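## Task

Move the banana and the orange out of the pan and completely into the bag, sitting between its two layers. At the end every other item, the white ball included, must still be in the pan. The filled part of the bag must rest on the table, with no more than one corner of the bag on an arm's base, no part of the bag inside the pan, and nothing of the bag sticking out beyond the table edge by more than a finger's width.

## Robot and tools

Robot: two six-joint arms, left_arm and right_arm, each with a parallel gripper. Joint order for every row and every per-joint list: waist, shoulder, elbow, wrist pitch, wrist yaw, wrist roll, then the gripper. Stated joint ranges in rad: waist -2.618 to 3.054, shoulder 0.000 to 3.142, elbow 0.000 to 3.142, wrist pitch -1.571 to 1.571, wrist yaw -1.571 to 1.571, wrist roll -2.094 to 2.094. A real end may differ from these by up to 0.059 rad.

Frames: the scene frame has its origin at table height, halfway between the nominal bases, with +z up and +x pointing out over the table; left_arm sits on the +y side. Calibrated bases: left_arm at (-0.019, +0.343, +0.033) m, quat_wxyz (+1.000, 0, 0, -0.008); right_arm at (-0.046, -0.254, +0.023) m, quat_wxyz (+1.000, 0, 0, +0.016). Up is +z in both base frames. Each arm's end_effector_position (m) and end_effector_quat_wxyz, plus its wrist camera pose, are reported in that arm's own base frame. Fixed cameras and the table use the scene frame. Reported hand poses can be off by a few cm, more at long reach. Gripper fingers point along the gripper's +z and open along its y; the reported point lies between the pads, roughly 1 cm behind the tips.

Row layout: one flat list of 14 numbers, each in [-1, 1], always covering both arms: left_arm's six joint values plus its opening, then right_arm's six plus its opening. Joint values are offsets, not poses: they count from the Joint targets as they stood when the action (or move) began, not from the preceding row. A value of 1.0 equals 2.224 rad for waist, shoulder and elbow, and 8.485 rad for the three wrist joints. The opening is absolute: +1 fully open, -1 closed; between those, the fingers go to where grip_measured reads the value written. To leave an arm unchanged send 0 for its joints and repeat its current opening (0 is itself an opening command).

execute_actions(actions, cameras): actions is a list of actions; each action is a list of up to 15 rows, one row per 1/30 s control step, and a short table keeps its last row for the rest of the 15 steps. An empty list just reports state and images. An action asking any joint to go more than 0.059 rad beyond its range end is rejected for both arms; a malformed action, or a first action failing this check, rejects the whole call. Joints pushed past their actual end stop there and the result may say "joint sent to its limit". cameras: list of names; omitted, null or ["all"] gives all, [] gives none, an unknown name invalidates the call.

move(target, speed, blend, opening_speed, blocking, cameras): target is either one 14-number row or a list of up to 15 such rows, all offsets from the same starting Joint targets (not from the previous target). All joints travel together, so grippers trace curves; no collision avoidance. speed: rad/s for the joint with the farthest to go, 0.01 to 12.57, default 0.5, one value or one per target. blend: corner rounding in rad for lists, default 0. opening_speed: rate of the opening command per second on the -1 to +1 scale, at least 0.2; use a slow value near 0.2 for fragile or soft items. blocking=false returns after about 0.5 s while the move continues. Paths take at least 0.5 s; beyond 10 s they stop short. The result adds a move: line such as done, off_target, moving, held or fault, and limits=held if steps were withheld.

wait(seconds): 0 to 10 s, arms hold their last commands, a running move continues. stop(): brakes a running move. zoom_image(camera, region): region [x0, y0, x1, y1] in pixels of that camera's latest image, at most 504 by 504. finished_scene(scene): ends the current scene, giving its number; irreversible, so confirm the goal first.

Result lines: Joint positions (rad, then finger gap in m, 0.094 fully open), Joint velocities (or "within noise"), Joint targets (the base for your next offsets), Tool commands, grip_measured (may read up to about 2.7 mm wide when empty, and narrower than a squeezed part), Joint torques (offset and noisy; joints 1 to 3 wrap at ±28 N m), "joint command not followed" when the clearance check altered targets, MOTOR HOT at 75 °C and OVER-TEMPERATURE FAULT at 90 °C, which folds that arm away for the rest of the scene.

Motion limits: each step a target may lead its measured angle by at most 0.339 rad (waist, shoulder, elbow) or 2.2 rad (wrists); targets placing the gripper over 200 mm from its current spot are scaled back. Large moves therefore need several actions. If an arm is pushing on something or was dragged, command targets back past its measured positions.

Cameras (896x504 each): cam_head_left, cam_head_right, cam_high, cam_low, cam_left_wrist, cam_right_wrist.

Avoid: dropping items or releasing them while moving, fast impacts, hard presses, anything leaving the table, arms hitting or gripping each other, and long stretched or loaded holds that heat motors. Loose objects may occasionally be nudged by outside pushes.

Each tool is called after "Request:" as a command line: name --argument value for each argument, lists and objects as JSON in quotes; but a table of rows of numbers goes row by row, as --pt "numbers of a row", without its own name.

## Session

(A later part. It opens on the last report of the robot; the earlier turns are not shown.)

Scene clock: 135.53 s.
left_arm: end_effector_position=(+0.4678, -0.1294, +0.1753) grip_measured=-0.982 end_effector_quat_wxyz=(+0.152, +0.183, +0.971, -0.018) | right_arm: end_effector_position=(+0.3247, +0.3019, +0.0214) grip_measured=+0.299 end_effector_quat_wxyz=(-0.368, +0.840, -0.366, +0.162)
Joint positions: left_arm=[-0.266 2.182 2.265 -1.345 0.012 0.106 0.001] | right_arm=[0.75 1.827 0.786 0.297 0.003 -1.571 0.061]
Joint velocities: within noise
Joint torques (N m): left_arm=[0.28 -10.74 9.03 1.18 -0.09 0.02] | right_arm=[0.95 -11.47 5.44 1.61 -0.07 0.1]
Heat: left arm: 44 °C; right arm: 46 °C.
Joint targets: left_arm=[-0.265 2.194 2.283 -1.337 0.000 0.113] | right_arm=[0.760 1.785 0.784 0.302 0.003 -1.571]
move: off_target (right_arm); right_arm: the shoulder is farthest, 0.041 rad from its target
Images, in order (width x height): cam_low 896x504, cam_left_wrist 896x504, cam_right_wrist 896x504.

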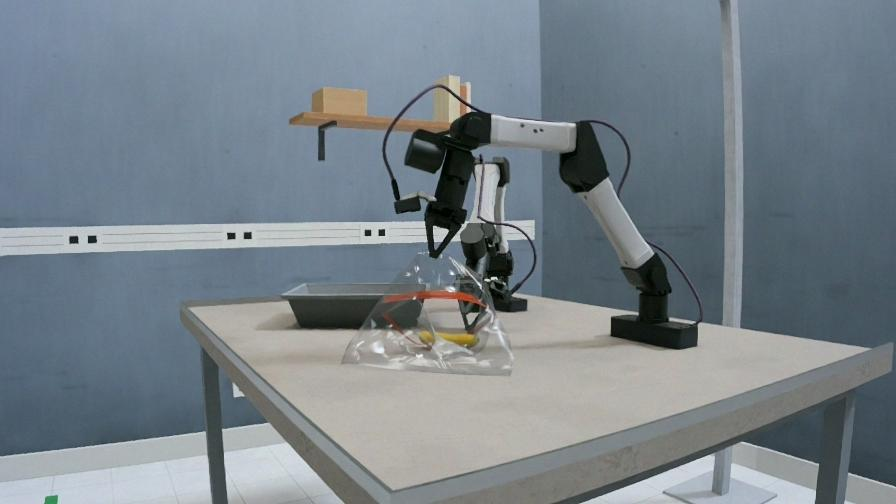

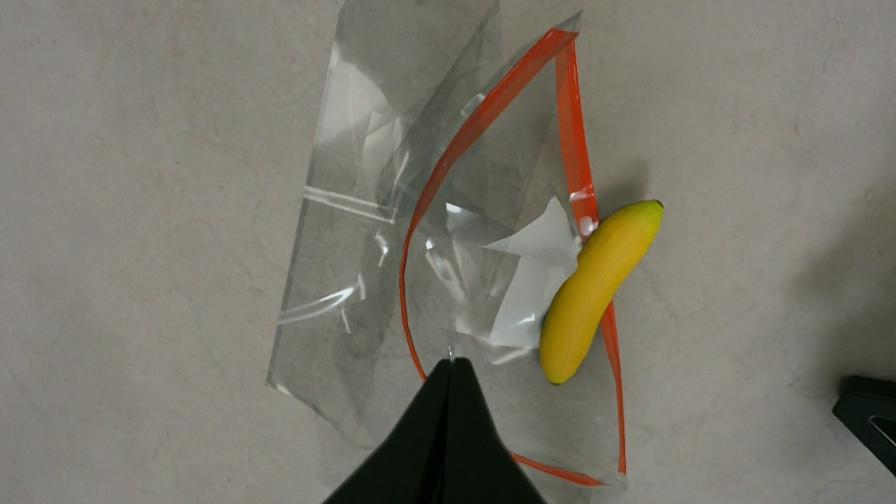

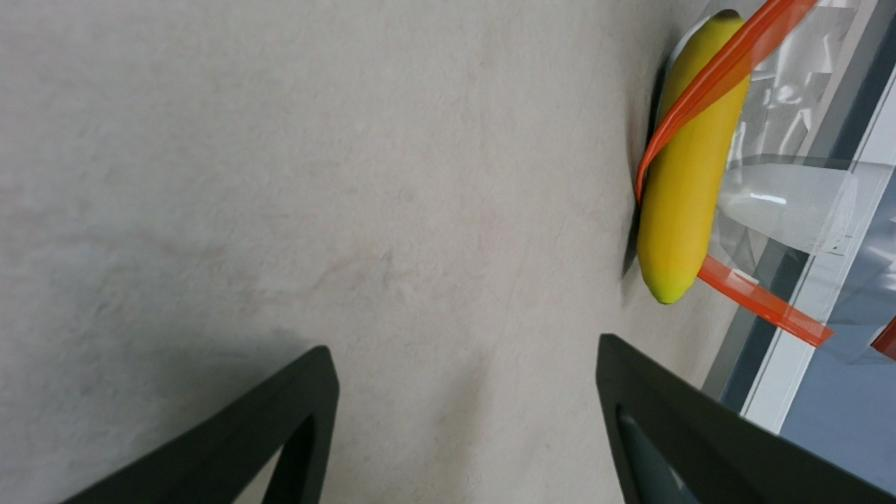

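Request:
move --pt "0 0 0 0 0 0 -1 -0.0067 0 0 0 0 0 -1" --pt "0 0 0 0 0 0 -1 -0.0067 0.124 0.0549 0.0285 0 0 -1" --pt "0 0 0 0 0 0 -1 -0.0067 0.2431 0.2826 0 0 0 -1" --speed 0.3 --cameras '["cam_low","cam_left_wrist","cam_right_wrist"]'

Scene clock: 144.40 s.
left_arm: end_effector_position=(+0.4678, -0.1294, +0.1753) grip_measured=-0.982 end_effector_quat_wxyz=(+0.152, +0.183, +0.971, -0.018) | right_arm: end_effector_position=(+0.4343, +0.4040, +0.0060) grip_measured=-0.991 end_effector_quat_wxyz=(-0.418, +0.816, -0.355, +0.183)
Joint positions: left_arm=[-0.266 2.182 2.265 -1.345 0.012 0.106 0.001] | right_arm=[0.75 2.31 1.387 0.299 0.003 -1.571 0]
Joint velocities: within noise
Joint torques (N m): left_arm=[0.27 -10.7 9.01 1.18 -0.09 0.03] | right_arm=[-0.49 -10.62 8.66 1.69 -0.06 0.11]
Heat: left arm: 43 °C; right arm: 46 °C.
Joint targets: left_arm=[-0.265 2.194 2.283 -1.337 0.000 0.113] | right_arm=[0.745 2.326 1.413 0.302 0.003 -1.571]
move: done
Images, in order (width x height): cam_low 896x504, cam_left_wrist 896x504, cam_right_wrist 896x504.

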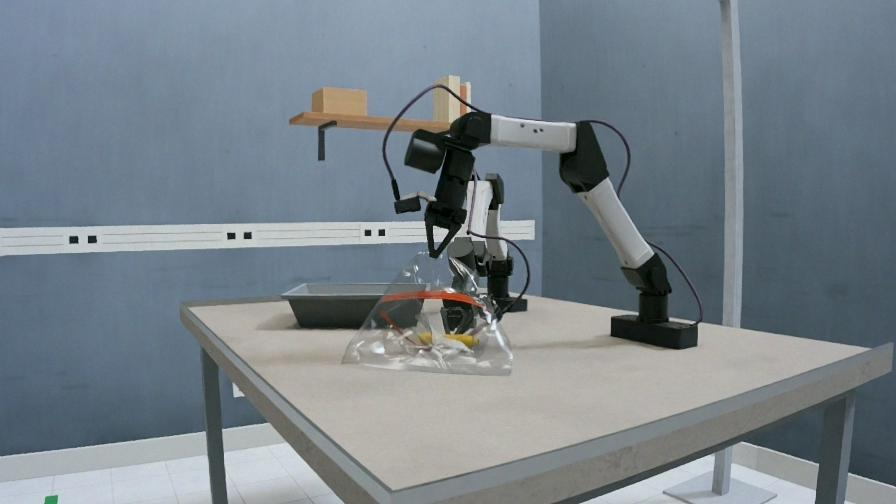

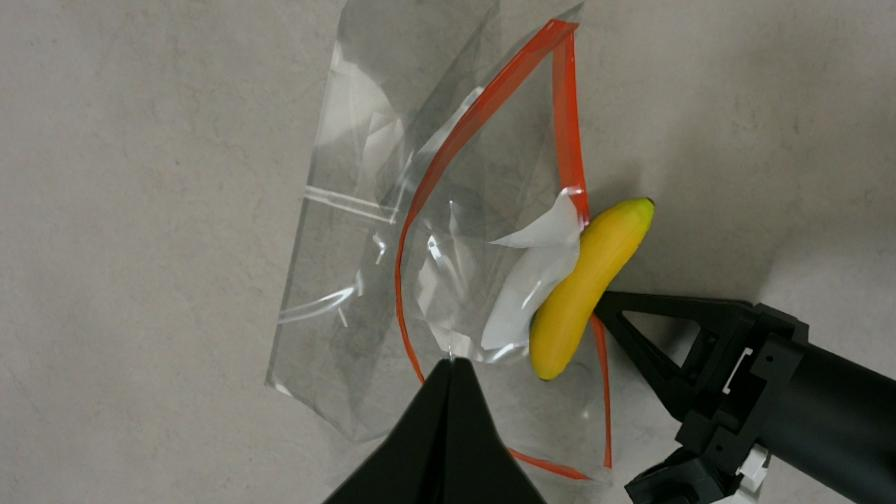

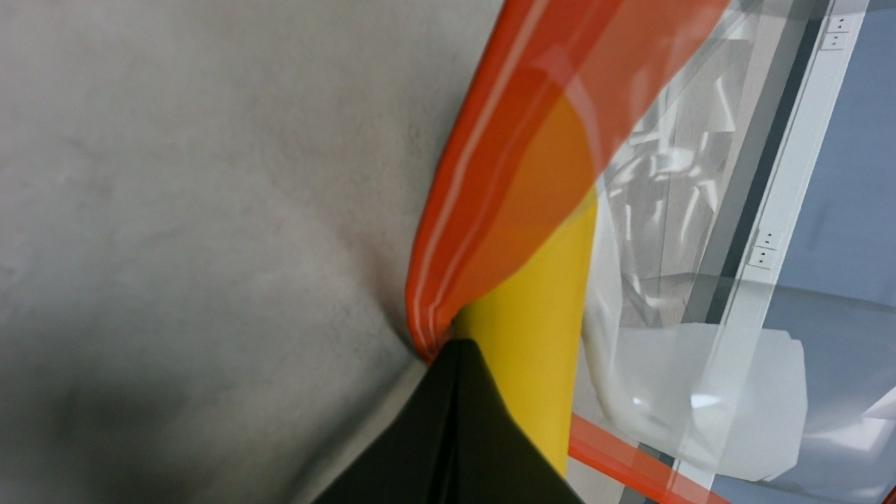

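Request:
move --pt "0 0 0 0 0 0 -1 0 -0.1192 -0.228 0.0285 0 0 -1" --pt "0 0 0 0 0 0 -1 -0.0283 -0.2412 -0.0066 -0.1129 0 0 0.1" --pt "0 0 0 0 0 0 -1 -0.0283 0.035 0.3414 -0.1317 0 0 0.1" --speed 0.6 --cameras '["cam_low","cam_left_wrist","cam_right_wrist"]'

Scene clock: 152.37 s.
left_arm: end_effector_position=(+0.4678, -0.1294, +0.1753) grip_measured=-0.982 end_effector_quat_wxyz=(+0.152, +0.183, +0.971, -0.018) | right_arm: end_effector_position=(+0.4521, +0.3715, +0.0767) grip_measured=+0.099 end_effector_quat_wxyz=(-0.227, +0.875, -0.413, +0.109)
Joint positions: left_arm=[-0.266 2.182 2.265 -1.345 0.012 0.106 0.001] | right_arm=[0.689 2.392 2.143 -0.814 0.003 -1.572 0.052]
Joint velocities: within noise
Joint torques (N m): left_arm=[0.28 -10.76 9.01 1.18 -0.09 0.02] | right_arm=[-0.61 -12.19 9.68 1.09 -0.08 0.1]
Heat: left arm: 42 °C; right arm: 47 °C.
Joint targets: left_arm=[-0.265 2.194 2.283 -1.337 0.000 0.113] | right_arm=[0.682 2.404 2.172 -0.816 0.003 -1.571]
move: done; target 2's new numbers were sent with right_arm's shoulder 0.037 rad from that target
Images, in order (width x height): cam_low 896x504, cam_left_wrist 896x504, cam_right_wrist 896x504.

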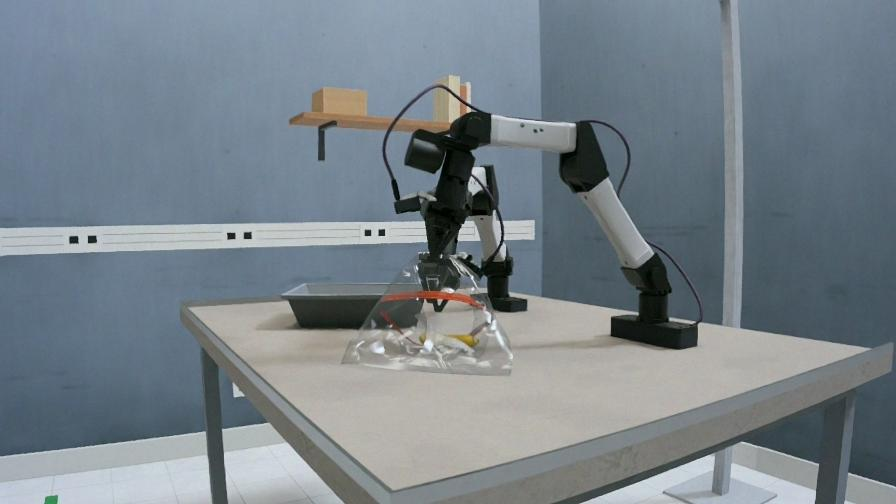

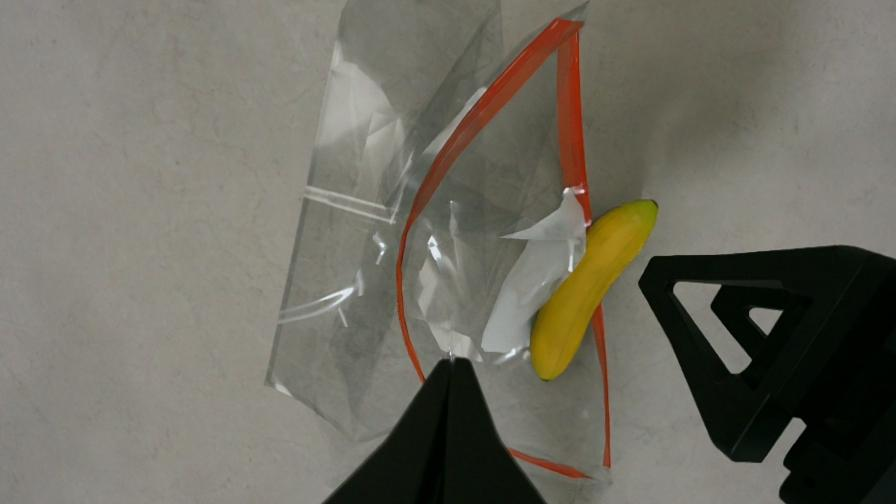

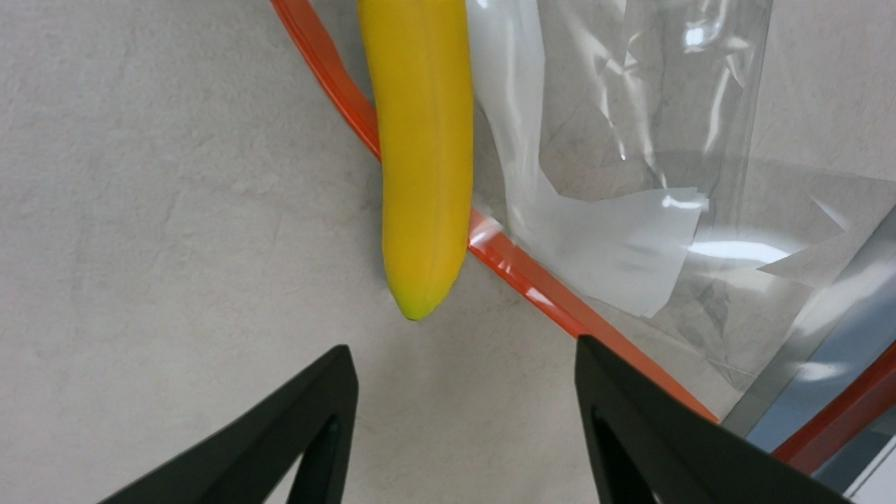

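Request:
move --pt "0 0 0 0 0 0 -1 0 0.0606 0.0749 -0.0037 0 0 0.1" --pt "0 0 0 0 0 0 -1 0 0.0665 0.035 0.008 0 0 0.1" --speed 0.4 --cameras '["cam_left_wrist","cam_right_wrist"]'

Scene clock: 154.40 s.
left_arm: end_effector_position=(+0.4678, -0.1294, +0.1753) grip_measured=-0.982 end_effector_quat_wxyz=(+0.152, +0.183, +0.971, -0.018) | right_arm: end_effector_position=(+0.4722, +0.3880, +0.0365) grip_measured=+0.099 end_effector_quat_wxyz=(-0.230, +0.874, -0.413, +0.110)
Joint positions: left_arm=[-0.266 2.182 2.265 -1.345 0.012 0.106 0.001] | right_arm=[0.689 2.54 2.251 -0.764 0.003 -1.572 0.052]
Joint velocities: within noise
Joint torques (N m): left_arm=[0.27 -10.73 9.05 1.18 -0.09 0.03] | right_arm=[-0.64 -13.09 6.86 1.37 -0.08 0.1]
Heat: left arm: 42 °C; right arm: 47 °C.
Joint targets: left_arm=[-0.265 2.194 2.283 -1.337 0.000 0.113] | right_arm=[0.682 2.552 2.250 -0.748 0.003 -1.571]
move: done
Images, in order (width x height): cam_left_wrist 896x504, cam_right_wrist 896x504.

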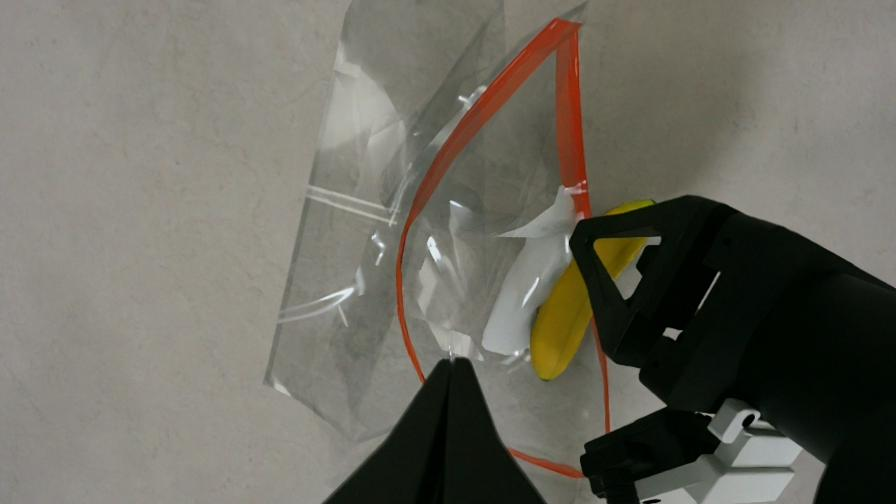

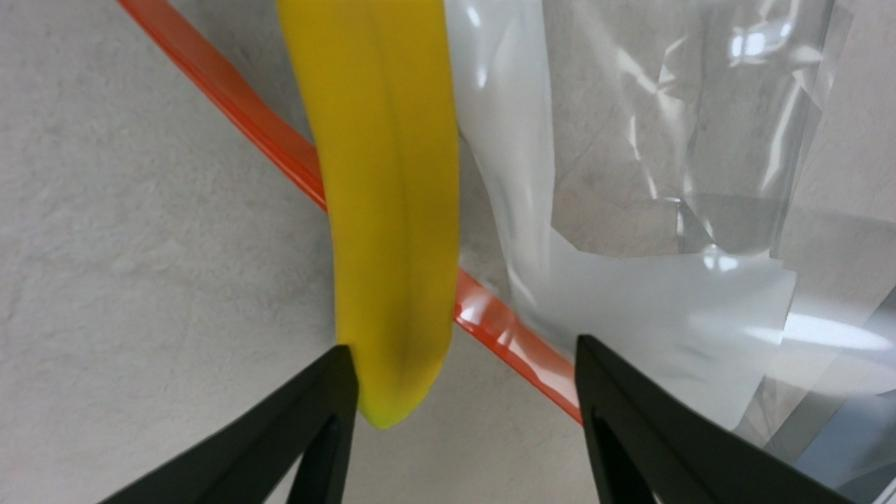

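Request:
move --pt "0 0 0 0 0 0 -1 -0.006 0 0 0 0 0 -0.22" --pt "0 0 0 0 0 0 -1 -0.006 0.0058 -0.0455 0.0138 0 0 -0.22" --speed 0.25 --cameras '["cam_left_wrist","cam_right_wrist"]'

Scene clock: 156.87 s.
left_arm: end_effector_position=(+0.4678, -0.1294, +0.1753) grip_measured=-0.982 end_effector_quat_wxyz=(+0.152, +0.183, +0.971, -0.018) | right_arm: end_effector_position=(+0.4948, +0.3853, +0.0280) grip_measured=-0.219 end_effector_quat_wxyz=(-0.263, +0.858, -0.419, +0.137)
Joint positions: left_arm=[-0.266 2.182 2.265 -1.345 0.012 0.106 0.001] | right_arm=[0.666 2.54 2.172 -0.601 0.017 -1.572 0.037]
Joint velocities: within noise
Joint torques (N m): left_arm=[0.28 -10.73 8.99 1.18 -0.1 0.02] | right_arm=[0.25 -12.03 4.77 0.98 -0.2 0.1]
Heat: left arm: 42 °C; right arm: 48 °C.
Joint targets: left_arm=[-0.265 2.194 2.283 -1.337 0.000 0.113] | right_arm=[0.669 2.565 2.149 -0.631 0.003 -1.571]
move: done
Images, in order (width x height): cam_left_wrist 896x504, cam_right_wrist 896x504.

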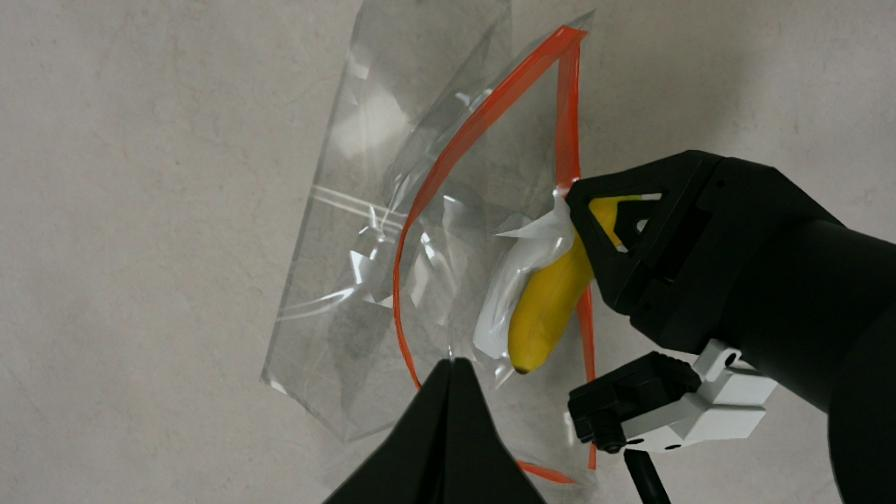

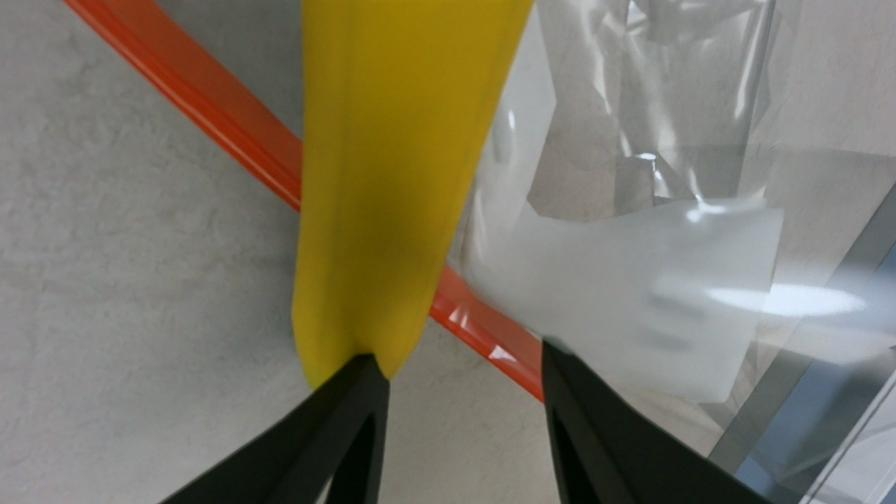

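Request:
move --pt "0 0 0 0 0 0 -1 0.003 -0.0058 0.0454 -0.0138 0 0 -0.22" --pt "0 0 0 0 0 0 -1 0.006 -0.0598 -0.0205 -0.0103 0 0 -0.22" --pt "0 0 0 0 0 0 -1 0.006 -0.0405 -0.0758 0.0092 0 0 -0.22" --speed 0.25 --cameras '["cam_left_wrist","cam_right_wrist"]'

Scene clock: 159.67 s.
left_arm: end_effector_position=(+0.4678, -0.1294, +0.1753) grip_measured=-0.982 end_effector_quat_wxyz=(+0.152, +0.183, +0.971, -0.018) | right_arm: end_effector_position=(+0.4704, +0.3715, +0.0036) grip_measured=-0.219 end_effector_quat_wxyz=(-0.237, +0.868, -0.420, +0.121)
Joint positions: left_arm=[-0.266 2.182 2.265 -1.345 0.012 0.106 0.001] | right_arm=[0.672 2.482 1.999 -0.551 0.012 -1.572 0.037]
Joint velocities: within noise
Joint torques (N m): left_arm=[0.23 -10.74 8.99 1.18 -0.09 0.01] | right_arm=[0.96 -14.28 4.96 1.13 -0.16 0.09]
Heat: left arm: 42 °C; right arm: 50 °C.
Joint targets: left_arm=[-0.265 2.194 2.283 -1.337 0.000 0.113] | right_arm=[0.682 2.475 1.980 -0.553 0.003 -1.571]
move: done
Images, in order (width x height): cam_left_wrist 896x504, cam_right_wrist 896x504.

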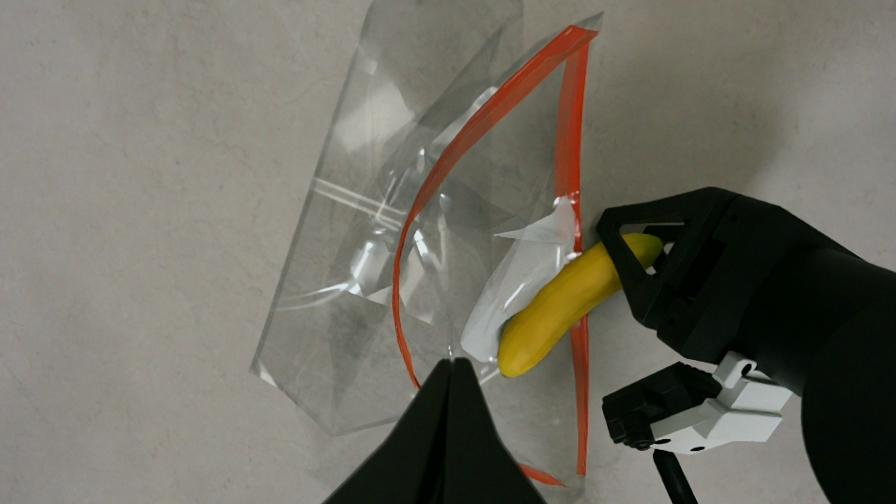

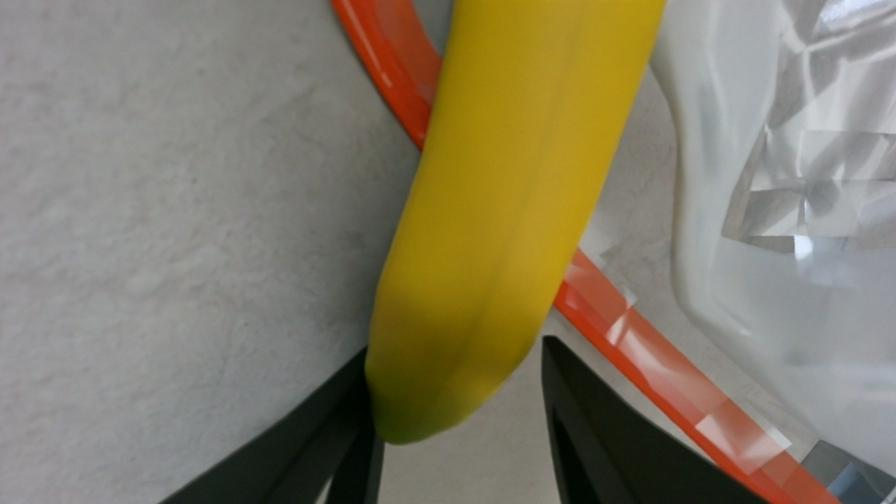

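Request:
move --target '[0,0,0,0,0,0,-1,0,0,0,0,0,0,-0.6]' --opening_speed 0.4 --cameras '[]'

Request:
move --pt "0 0 0 0 0 0 -1 0 -0.0193 0.0553 -0.0196 0 0 -0.6" --pt "0 0 0 0 0 0 -1 0 -0.0193 0.0553 -0.0196 0 0.05 -0.6" --speed 0.3 --cameras '["cam_low","cam_left_wrist","cam_right_wrist"]'

Scene clock: 161.63 s.
left_arm: end_effector_position=(+0.4678, -0.1294, +0.1753) grip_measured=-0.982 end_effector_quat_wxyz=(+0.152, +0.183, +0.971, -0.018) | right_arm: end_effector_position=(+0.4684, +0.3702, +0.0002) grip_measured=-0.594 end_effector_quat_wxyz=(-0.233, +0.869, -0.420, +0.118)
Joint positions: left_arm=[-0.266 2.182 2.265 -1.345 0.012 0.106 0.001] | right_arm=[0.672 2.482 1.989 -0.549 0.011 -1.572 0.019]
Joint velocities: within noise
Joint torques (N m): left_arm=[0.28 -10.71 9.01 1.19 -0.1 0.03] | right_arm=[0.96 -14.27 5.94 1.14 -0.15 0.1]
Heat: left arm: 41 °C; right arm: 49 °C.
Joint targets: left_arm=[-0.265 2.194 2.283 -1.337 0.000 0.113] | right_arm=[0.682 2.475 1.980 -0.553 0.003 -1.571]
move: done
No camera images: "cameras" was empty.

Scene clock: 164.33 s.
left_arm: end_effector_position=(+0.4678, -0.1294, +0.1753) grip_measured=-0.982 end_effector_quat_wxyz=(+0.152, +0.183, +0.971, -0.018) | right_arm: end_effector_position=(+0.4578, +0.3618, +0.0121) grip_measured=-0.594 end_effector_quat_wxyz=(-0.214, +0.772, -0.596, +0.058)
Joint positions: left_arm=[-0.266 2.182 2.265 -1.345 0.012 0.106 0.001] | right_arm=[0.672 2.482 2.077 -0.72 0.011 -1.156 0.019]
Joint velocities: within noise
Joint torques (N m): left_arm=[0.24 -10.7 9.02 1.18 -0.1 0.01] | right_arm=[0.99 -18.03 9.28 1.07 -0.14 0.17]
Heat: left arm: 41 °C; right arm: 50 °C.
Joint targets: left_arm=[-0.265 2.194 2.283 -1.337 0.000 0.113] | right_arm=[0.682 2.432 2.103 -0.719 0.003 -1.147]
move: off_target (right_arm); right_arm: the shoulder is farthest, 0.050 rad from its target
Images, in order (width x height): cam_low 896x504, cam_left_wrist 896x504, cam_right_wrist 896x504.

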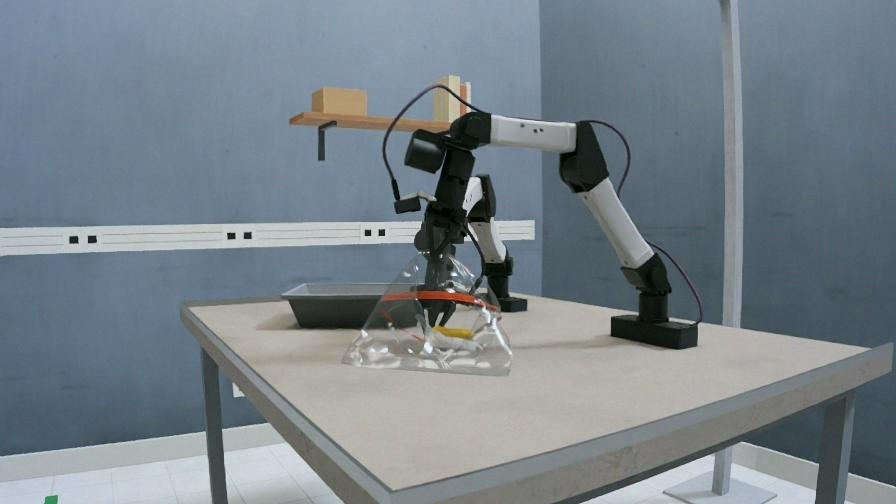

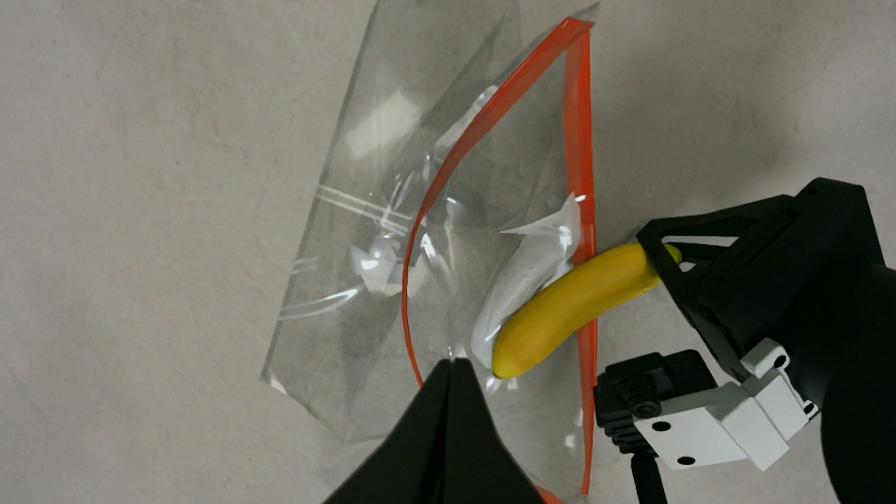

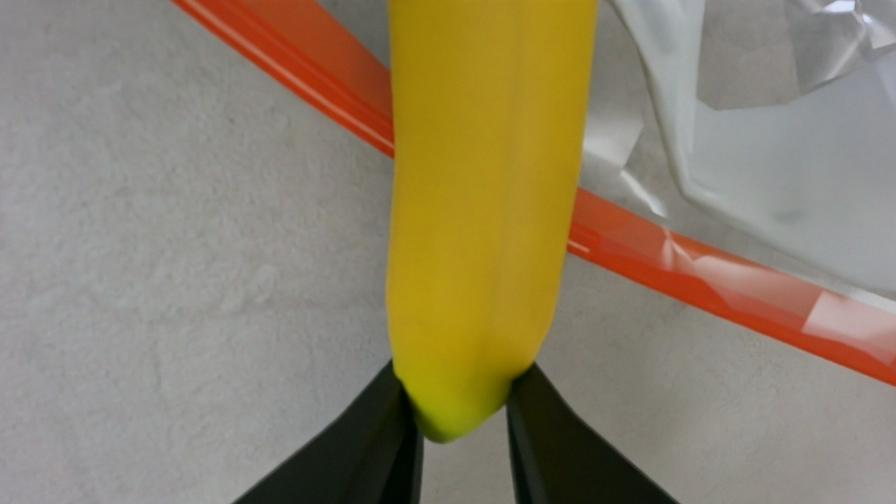

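Request:
move --pt "0 0 0 0 0 0 -1 0 -0.02 0.0 0 0 0 -0.6" --pt "0 0 0 0 0 0 -1 0.008 0.0741 0.0666 0.0226 0 0 -0.6" --speed 0.25 --cameras '["cam_low","cam_left_wrist","cam_right_wrist"]'

Scene clock: 166.30 s.
left_arm: end_effector_position=(+0.4678, -0.1294, +0.1753) grip_measured=-0.982 end_effector_quat_wxyz=(+0.152, +0.183, +0.971, -0.018) | right_arm: end_effector_position=(+0.4976, +0.4107, +0.0271) grip_measured=-0.594 end_effector_quat_wxyz=(-0.314, +0.754, -0.572, +0.079)
Joint positions: left_arm=[-0.266 2.182 2.265 -1.345 0.012 0.106 0.001] | right_arm=[0.693 2.586 2.222 -0.548 0.011 -1.155 0.019]
Joint velocities: within noise
Joint torques (N m): left_arm=[0.29 -10.73 9.05 1.18 -0.09 0.02] | right_arm=[0.66 -13.6 9.92 1.5 -0.13 0.17]
Heat: left arm: 41 °C; right arm: 51 °C.
Joint targets: left_arm=[-0.265 2.194 2.283 -1.337 0.000 0.113] | right_arm=[0.699 2.596 2.251 -0.527 0.003 -1.147]
move: done
Images, in order (width x height): cam_low 896x504, cam_left_wrist 896x504, cam_right_wrist 896x504.

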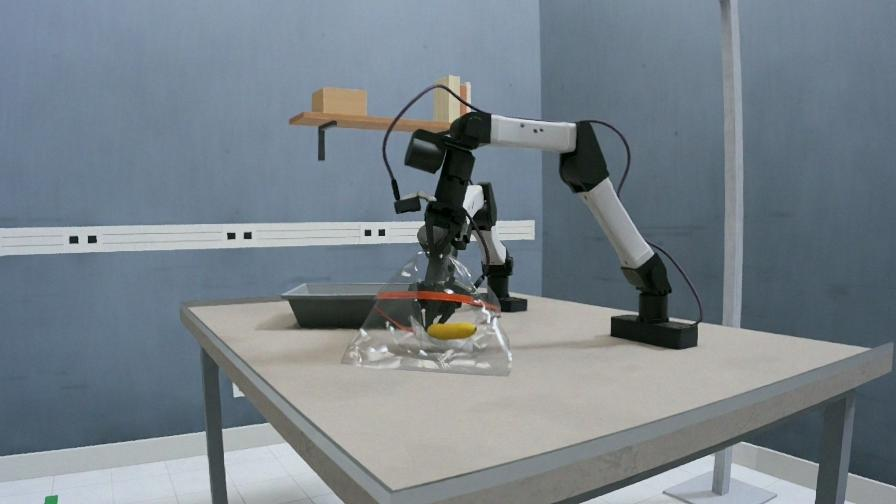

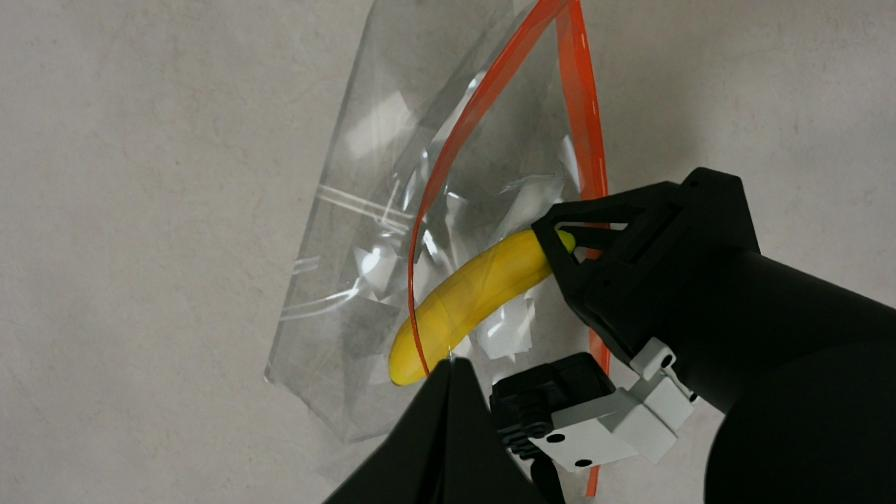

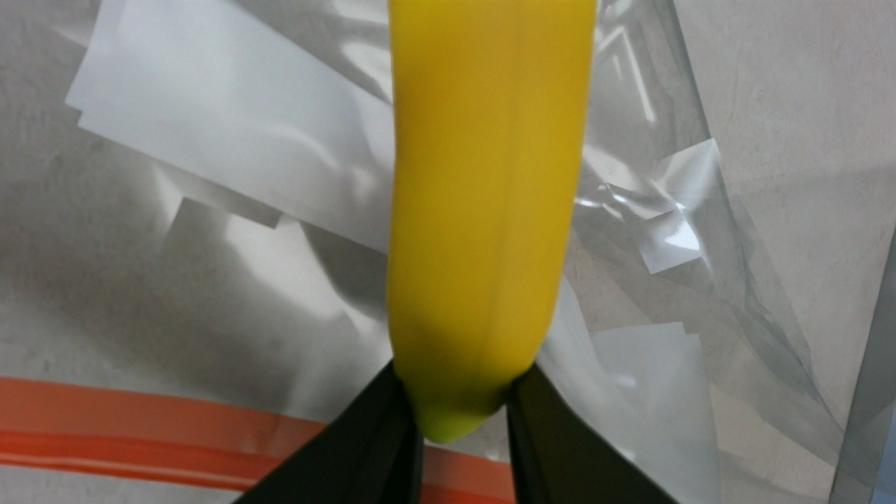

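Request:
move --pt "0 0 0 0 0 0 -1 0.009 0.0323 0.0353 0.0094 0 0 -0.6" --pt "0 0 0 0 0 0 -1 0.009 0.049 0.0353 0.0094 0 0 -0.6" --speed 0.2 --cameras '[]'

Request:
move --target '[0,0,0,0,0,0,-1,0,0,0,0,0,0,-0.1]' --opening_speed 0.3 --cameras '["cam_low","cam_left_wrist","cam_right_wrist"]'

Scene clock: 167.80 s.
left_arm: end_effector_position=(+0.4678, -0.1294, +0.1753) grip_measured=-0.982 end_effector_quat_wxyz=(+0.152, +0.183, +0.971, -0.018) | right_arm: end_effector_position=(+0.5062, +0.4376, +0.0055) grip_measured=-0.594 end_effector_quat_wxyz=(-0.342, +0.752, -0.557, +0.081)
Joint positions: left_arm=[-0.266 2.182 2.265 -1.345 0.012 0.106 0.001] | right_arm=[0.715 2.693 2.303 -0.463 0.01 -1.155 0.019]
Joint velocities: within noise
Joint torques (N m): left_arm=[0.27 -10.74 9.02 1.18 -0.1 0.02] | right_arm=[0.44 -14 9.68 1.63 -0.13 0.18]
Heat: left arm: 41 °C; right arm: 51 °C.
Joint targets: left_arm=[-0.265 2.194 2.283 -1.337 0.000 0.113] | right_arm=[0.720 2.705 2.330 -0.447 0.003 -1.147]
move: done
No camera images: "cameras" was empty.

Scene clock: 169.67 s.
left_arm: end_effector_position=(+0.4678, -0.1294, +0.1753) grip_measured=-0.982 end_effector_quat_wxyz=(+0.152, +0.183, +0.971, -0.018) | right_arm: end_effector_position=(+0.5102, +0.4410, +0.0113) grip_measured=-0.102 end_effector_quat_wxyz=(-0.355, +0.748, -0.554, +0.084)
Joint positions: left_arm=[-0.266 2.182 2.265 -1.345 0.012 0.106 0.001] | right_arm=[0.715 2.693 2.309 -0.441 0.01 -1.155 0.042]
Joint velocities: within noise
Joint torques (N m): left_arm=[0.25 -10.71 9.03 1.18 -0.09 0.03] | right_arm=[0.43 -13.91 9.2 1.43 -0.14 0.17]
Heat: left arm: 41 °C; right arm: 52 °C.
Joint targets: left_arm=[-0.265 2.194 2.283 -1.337 0.000 0.113] | right_arm=[0.720 2.705 2.330 -0.447 0.003 -1.147]
move: done
Images, in order (width x height): cam_low 896x504, cam_left_wrist 896x504, cam_right_wrist 896x504.

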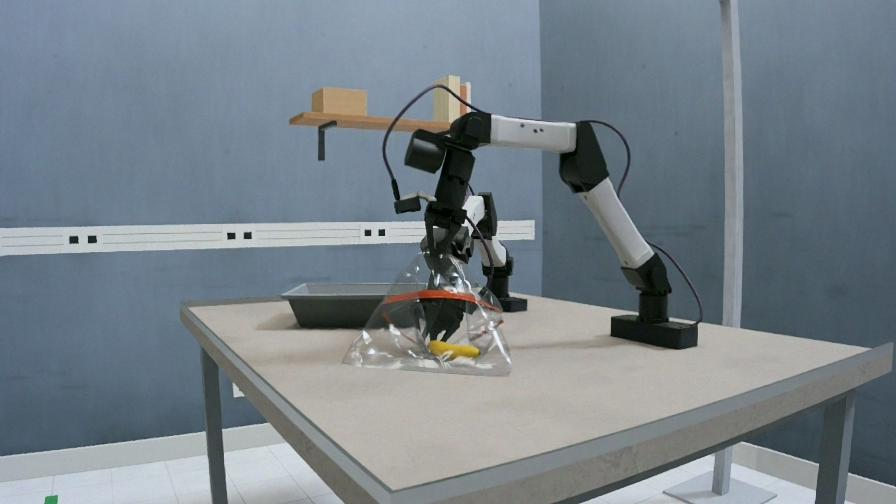

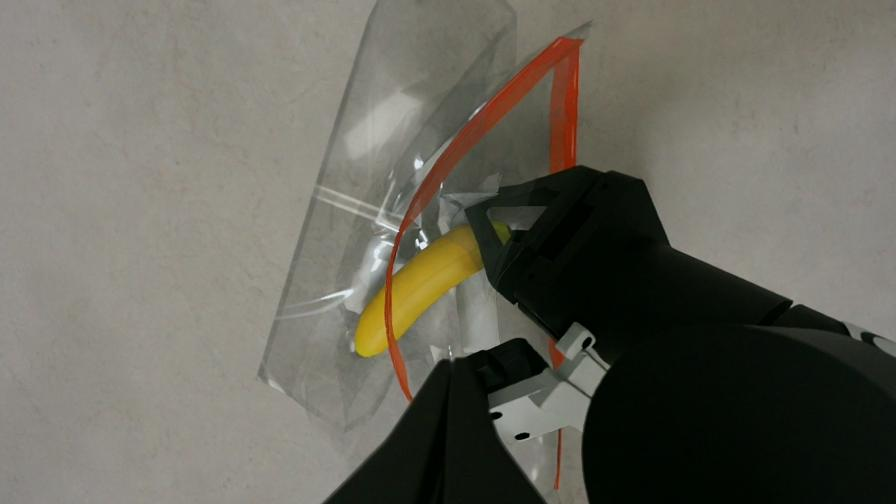

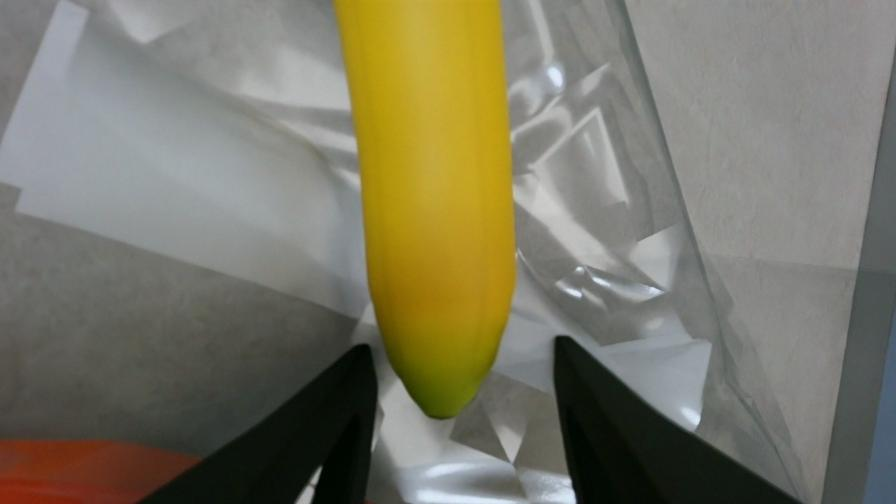

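Request:
move --pt "0 0 0 0 0 0 -1 0 -0.03 0 0 0 0 -0.1" --pt "0 0 0 0 0 0 -1 -0.005 -0.2452 -0.3278 0.0259 0 0 -0.1" --speed 0.4 --cameras '["cam_left_wrist","cam_right_wrist","cam_low"]'

Scene clock: 170.47 s.
left_arm: end_effector_position=(+0.4678, -0.1294, +0.1753) grip_measured=-0.982 end_effector_quat_wxyz=(+0.152, +0.183, +0.971, -0.018) | right_arm: end_effector_position=(+0.5103, +0.4410, +0.0114) grip_measured=-0.102 end_effector_quat_wxyz=(-0.355, +0.748, -0.554, +0.084)
Joint positions: left_arm=[-0.266 2.182 2.265 -1.345 0.012 0.106 0.001] | right_arm=[0.715 2.693 2.309 -0.44 0.011 -1.155 0.042]
Joint velocities: within noise
Joint torques (N m): left_arm=[0.27 -10.74 9.02 1.19 -0.1 0.03] | right_arm=[0.02 -15.02 7.23 1.5 -0.06 0.1]
Heat: left arm: 41 °C; right arm: 52 °C.
Joint targets: left_arm=[-0.265 2.194 2.283 -1.337 0.000 0.113] | right_arm=[0.715 2.693 2.309 -0.441 0.010 -1.155]
move: held (right_arm; a check stopped the path); path passed 0 of 2 targets; limits=held; right_arm: the elbow is farthest, 0.708 rad from its target
joint command not followed: on one or more control steps a check withheld the commanded joint targets of the right arm, and it was not sent them on those steps.
cause: the commanded joint targets, or the way to them, would bring a part of the robot too close to another arm (this arm's wrist (the part past the wrist pitch) and the left arm's gripper housing, at the place that arm is still heading or pushing toward).
Images, in order (width x height): cam_low 896x504, cam_left_wrist 896x504, cam_right_wrist 896x504.

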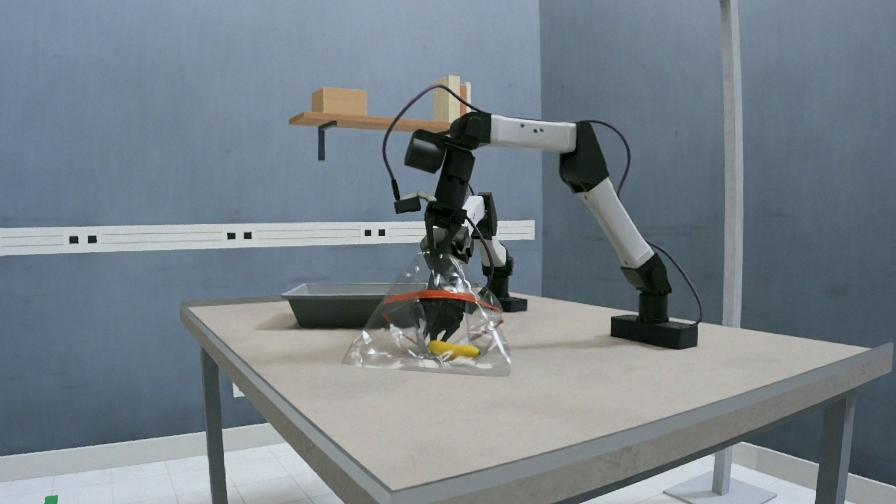

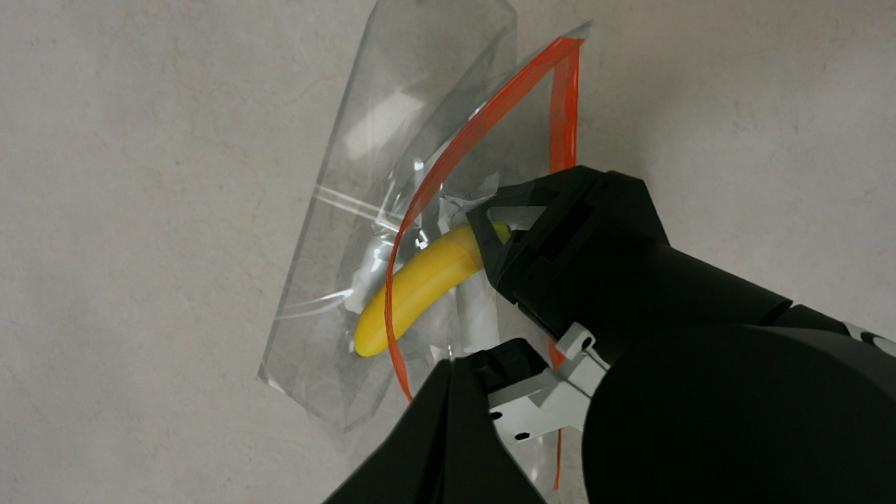

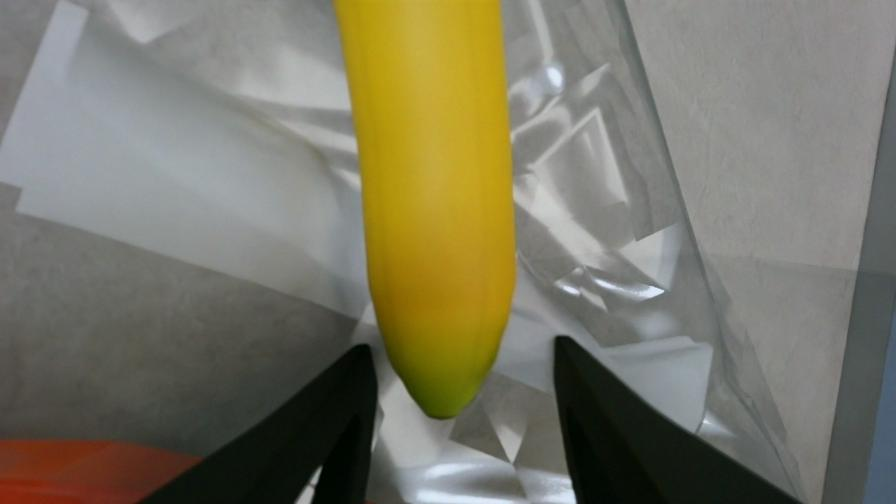

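Request:
move --pt "0 0 0 0 0 0 -1 0 -0.141 -0.2434 0.0315 0 0 -0.05" --pt "0 0 0 0 0 0 -1 -0.005 -0.24 -0.3184 0.0252 0 0 -0.05" --speed 0.4 --cameras '["cam_left_wrist","cam_right_wrist","cam_low"]'

Scene clock: 173.40 s.
left_arm: end_effector_position=(+0.4678, -0.1294, +0.1753) grip_measured=-0.982 end_effector_quat_wxyz=(+0.152, +0.183, +0.971, -0.018) | right_arm: end_effector_position=(+0.4392, +0.3764, +0.0562) grip_measured=-0.051 end_effector_quat_wxyz=(-0.352, +0.748, -0.556, +0.085)
Joint positions: left_arm=[-0.266 2.182 2.265 -1.345 0.012 0.106 0.001] | right_arm=[0.712 2.204 1.604 -0.229 0.011 -1.155 0.045]
Joint velocities: within noise
Joint torques (N m): left_arm=[0.23 -10.7 9.05 1.19 -0.1 0.03] | right_arm=[-0.69 -15.98 6.61 1.49 -0.07 0.09]
Heat: left arm: 41 °C; right arm: 54 °C.
Joint targets: left_arm=[-0.265 2.194 2.283 -1.337 0.000 0.113] | right_arm=[0.705 2.159 1.600 -0.227 0.010 -1.155]
move: off_target (right_arm); right_arm: the shoulder is farthest, 0.045 rad from its target
Images, in order (width x height): cam_low 896x504, cam_left_wrist 896x504, cam_right_wrist 896x504.

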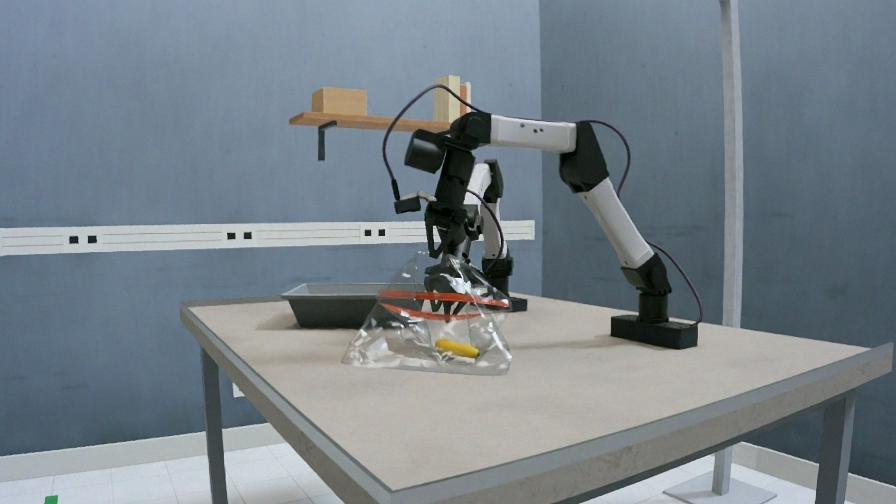

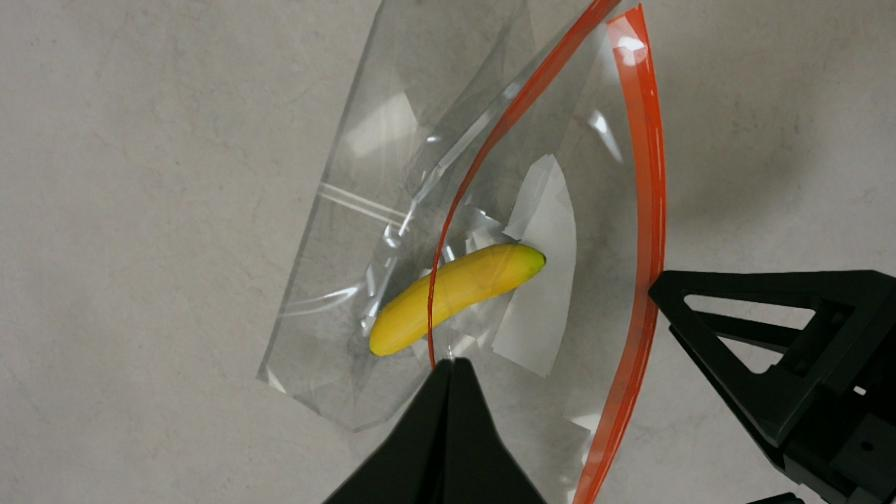

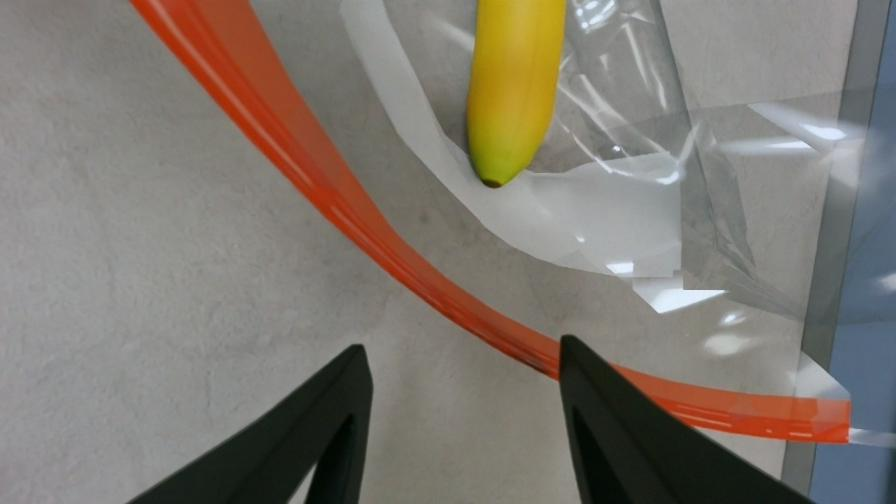

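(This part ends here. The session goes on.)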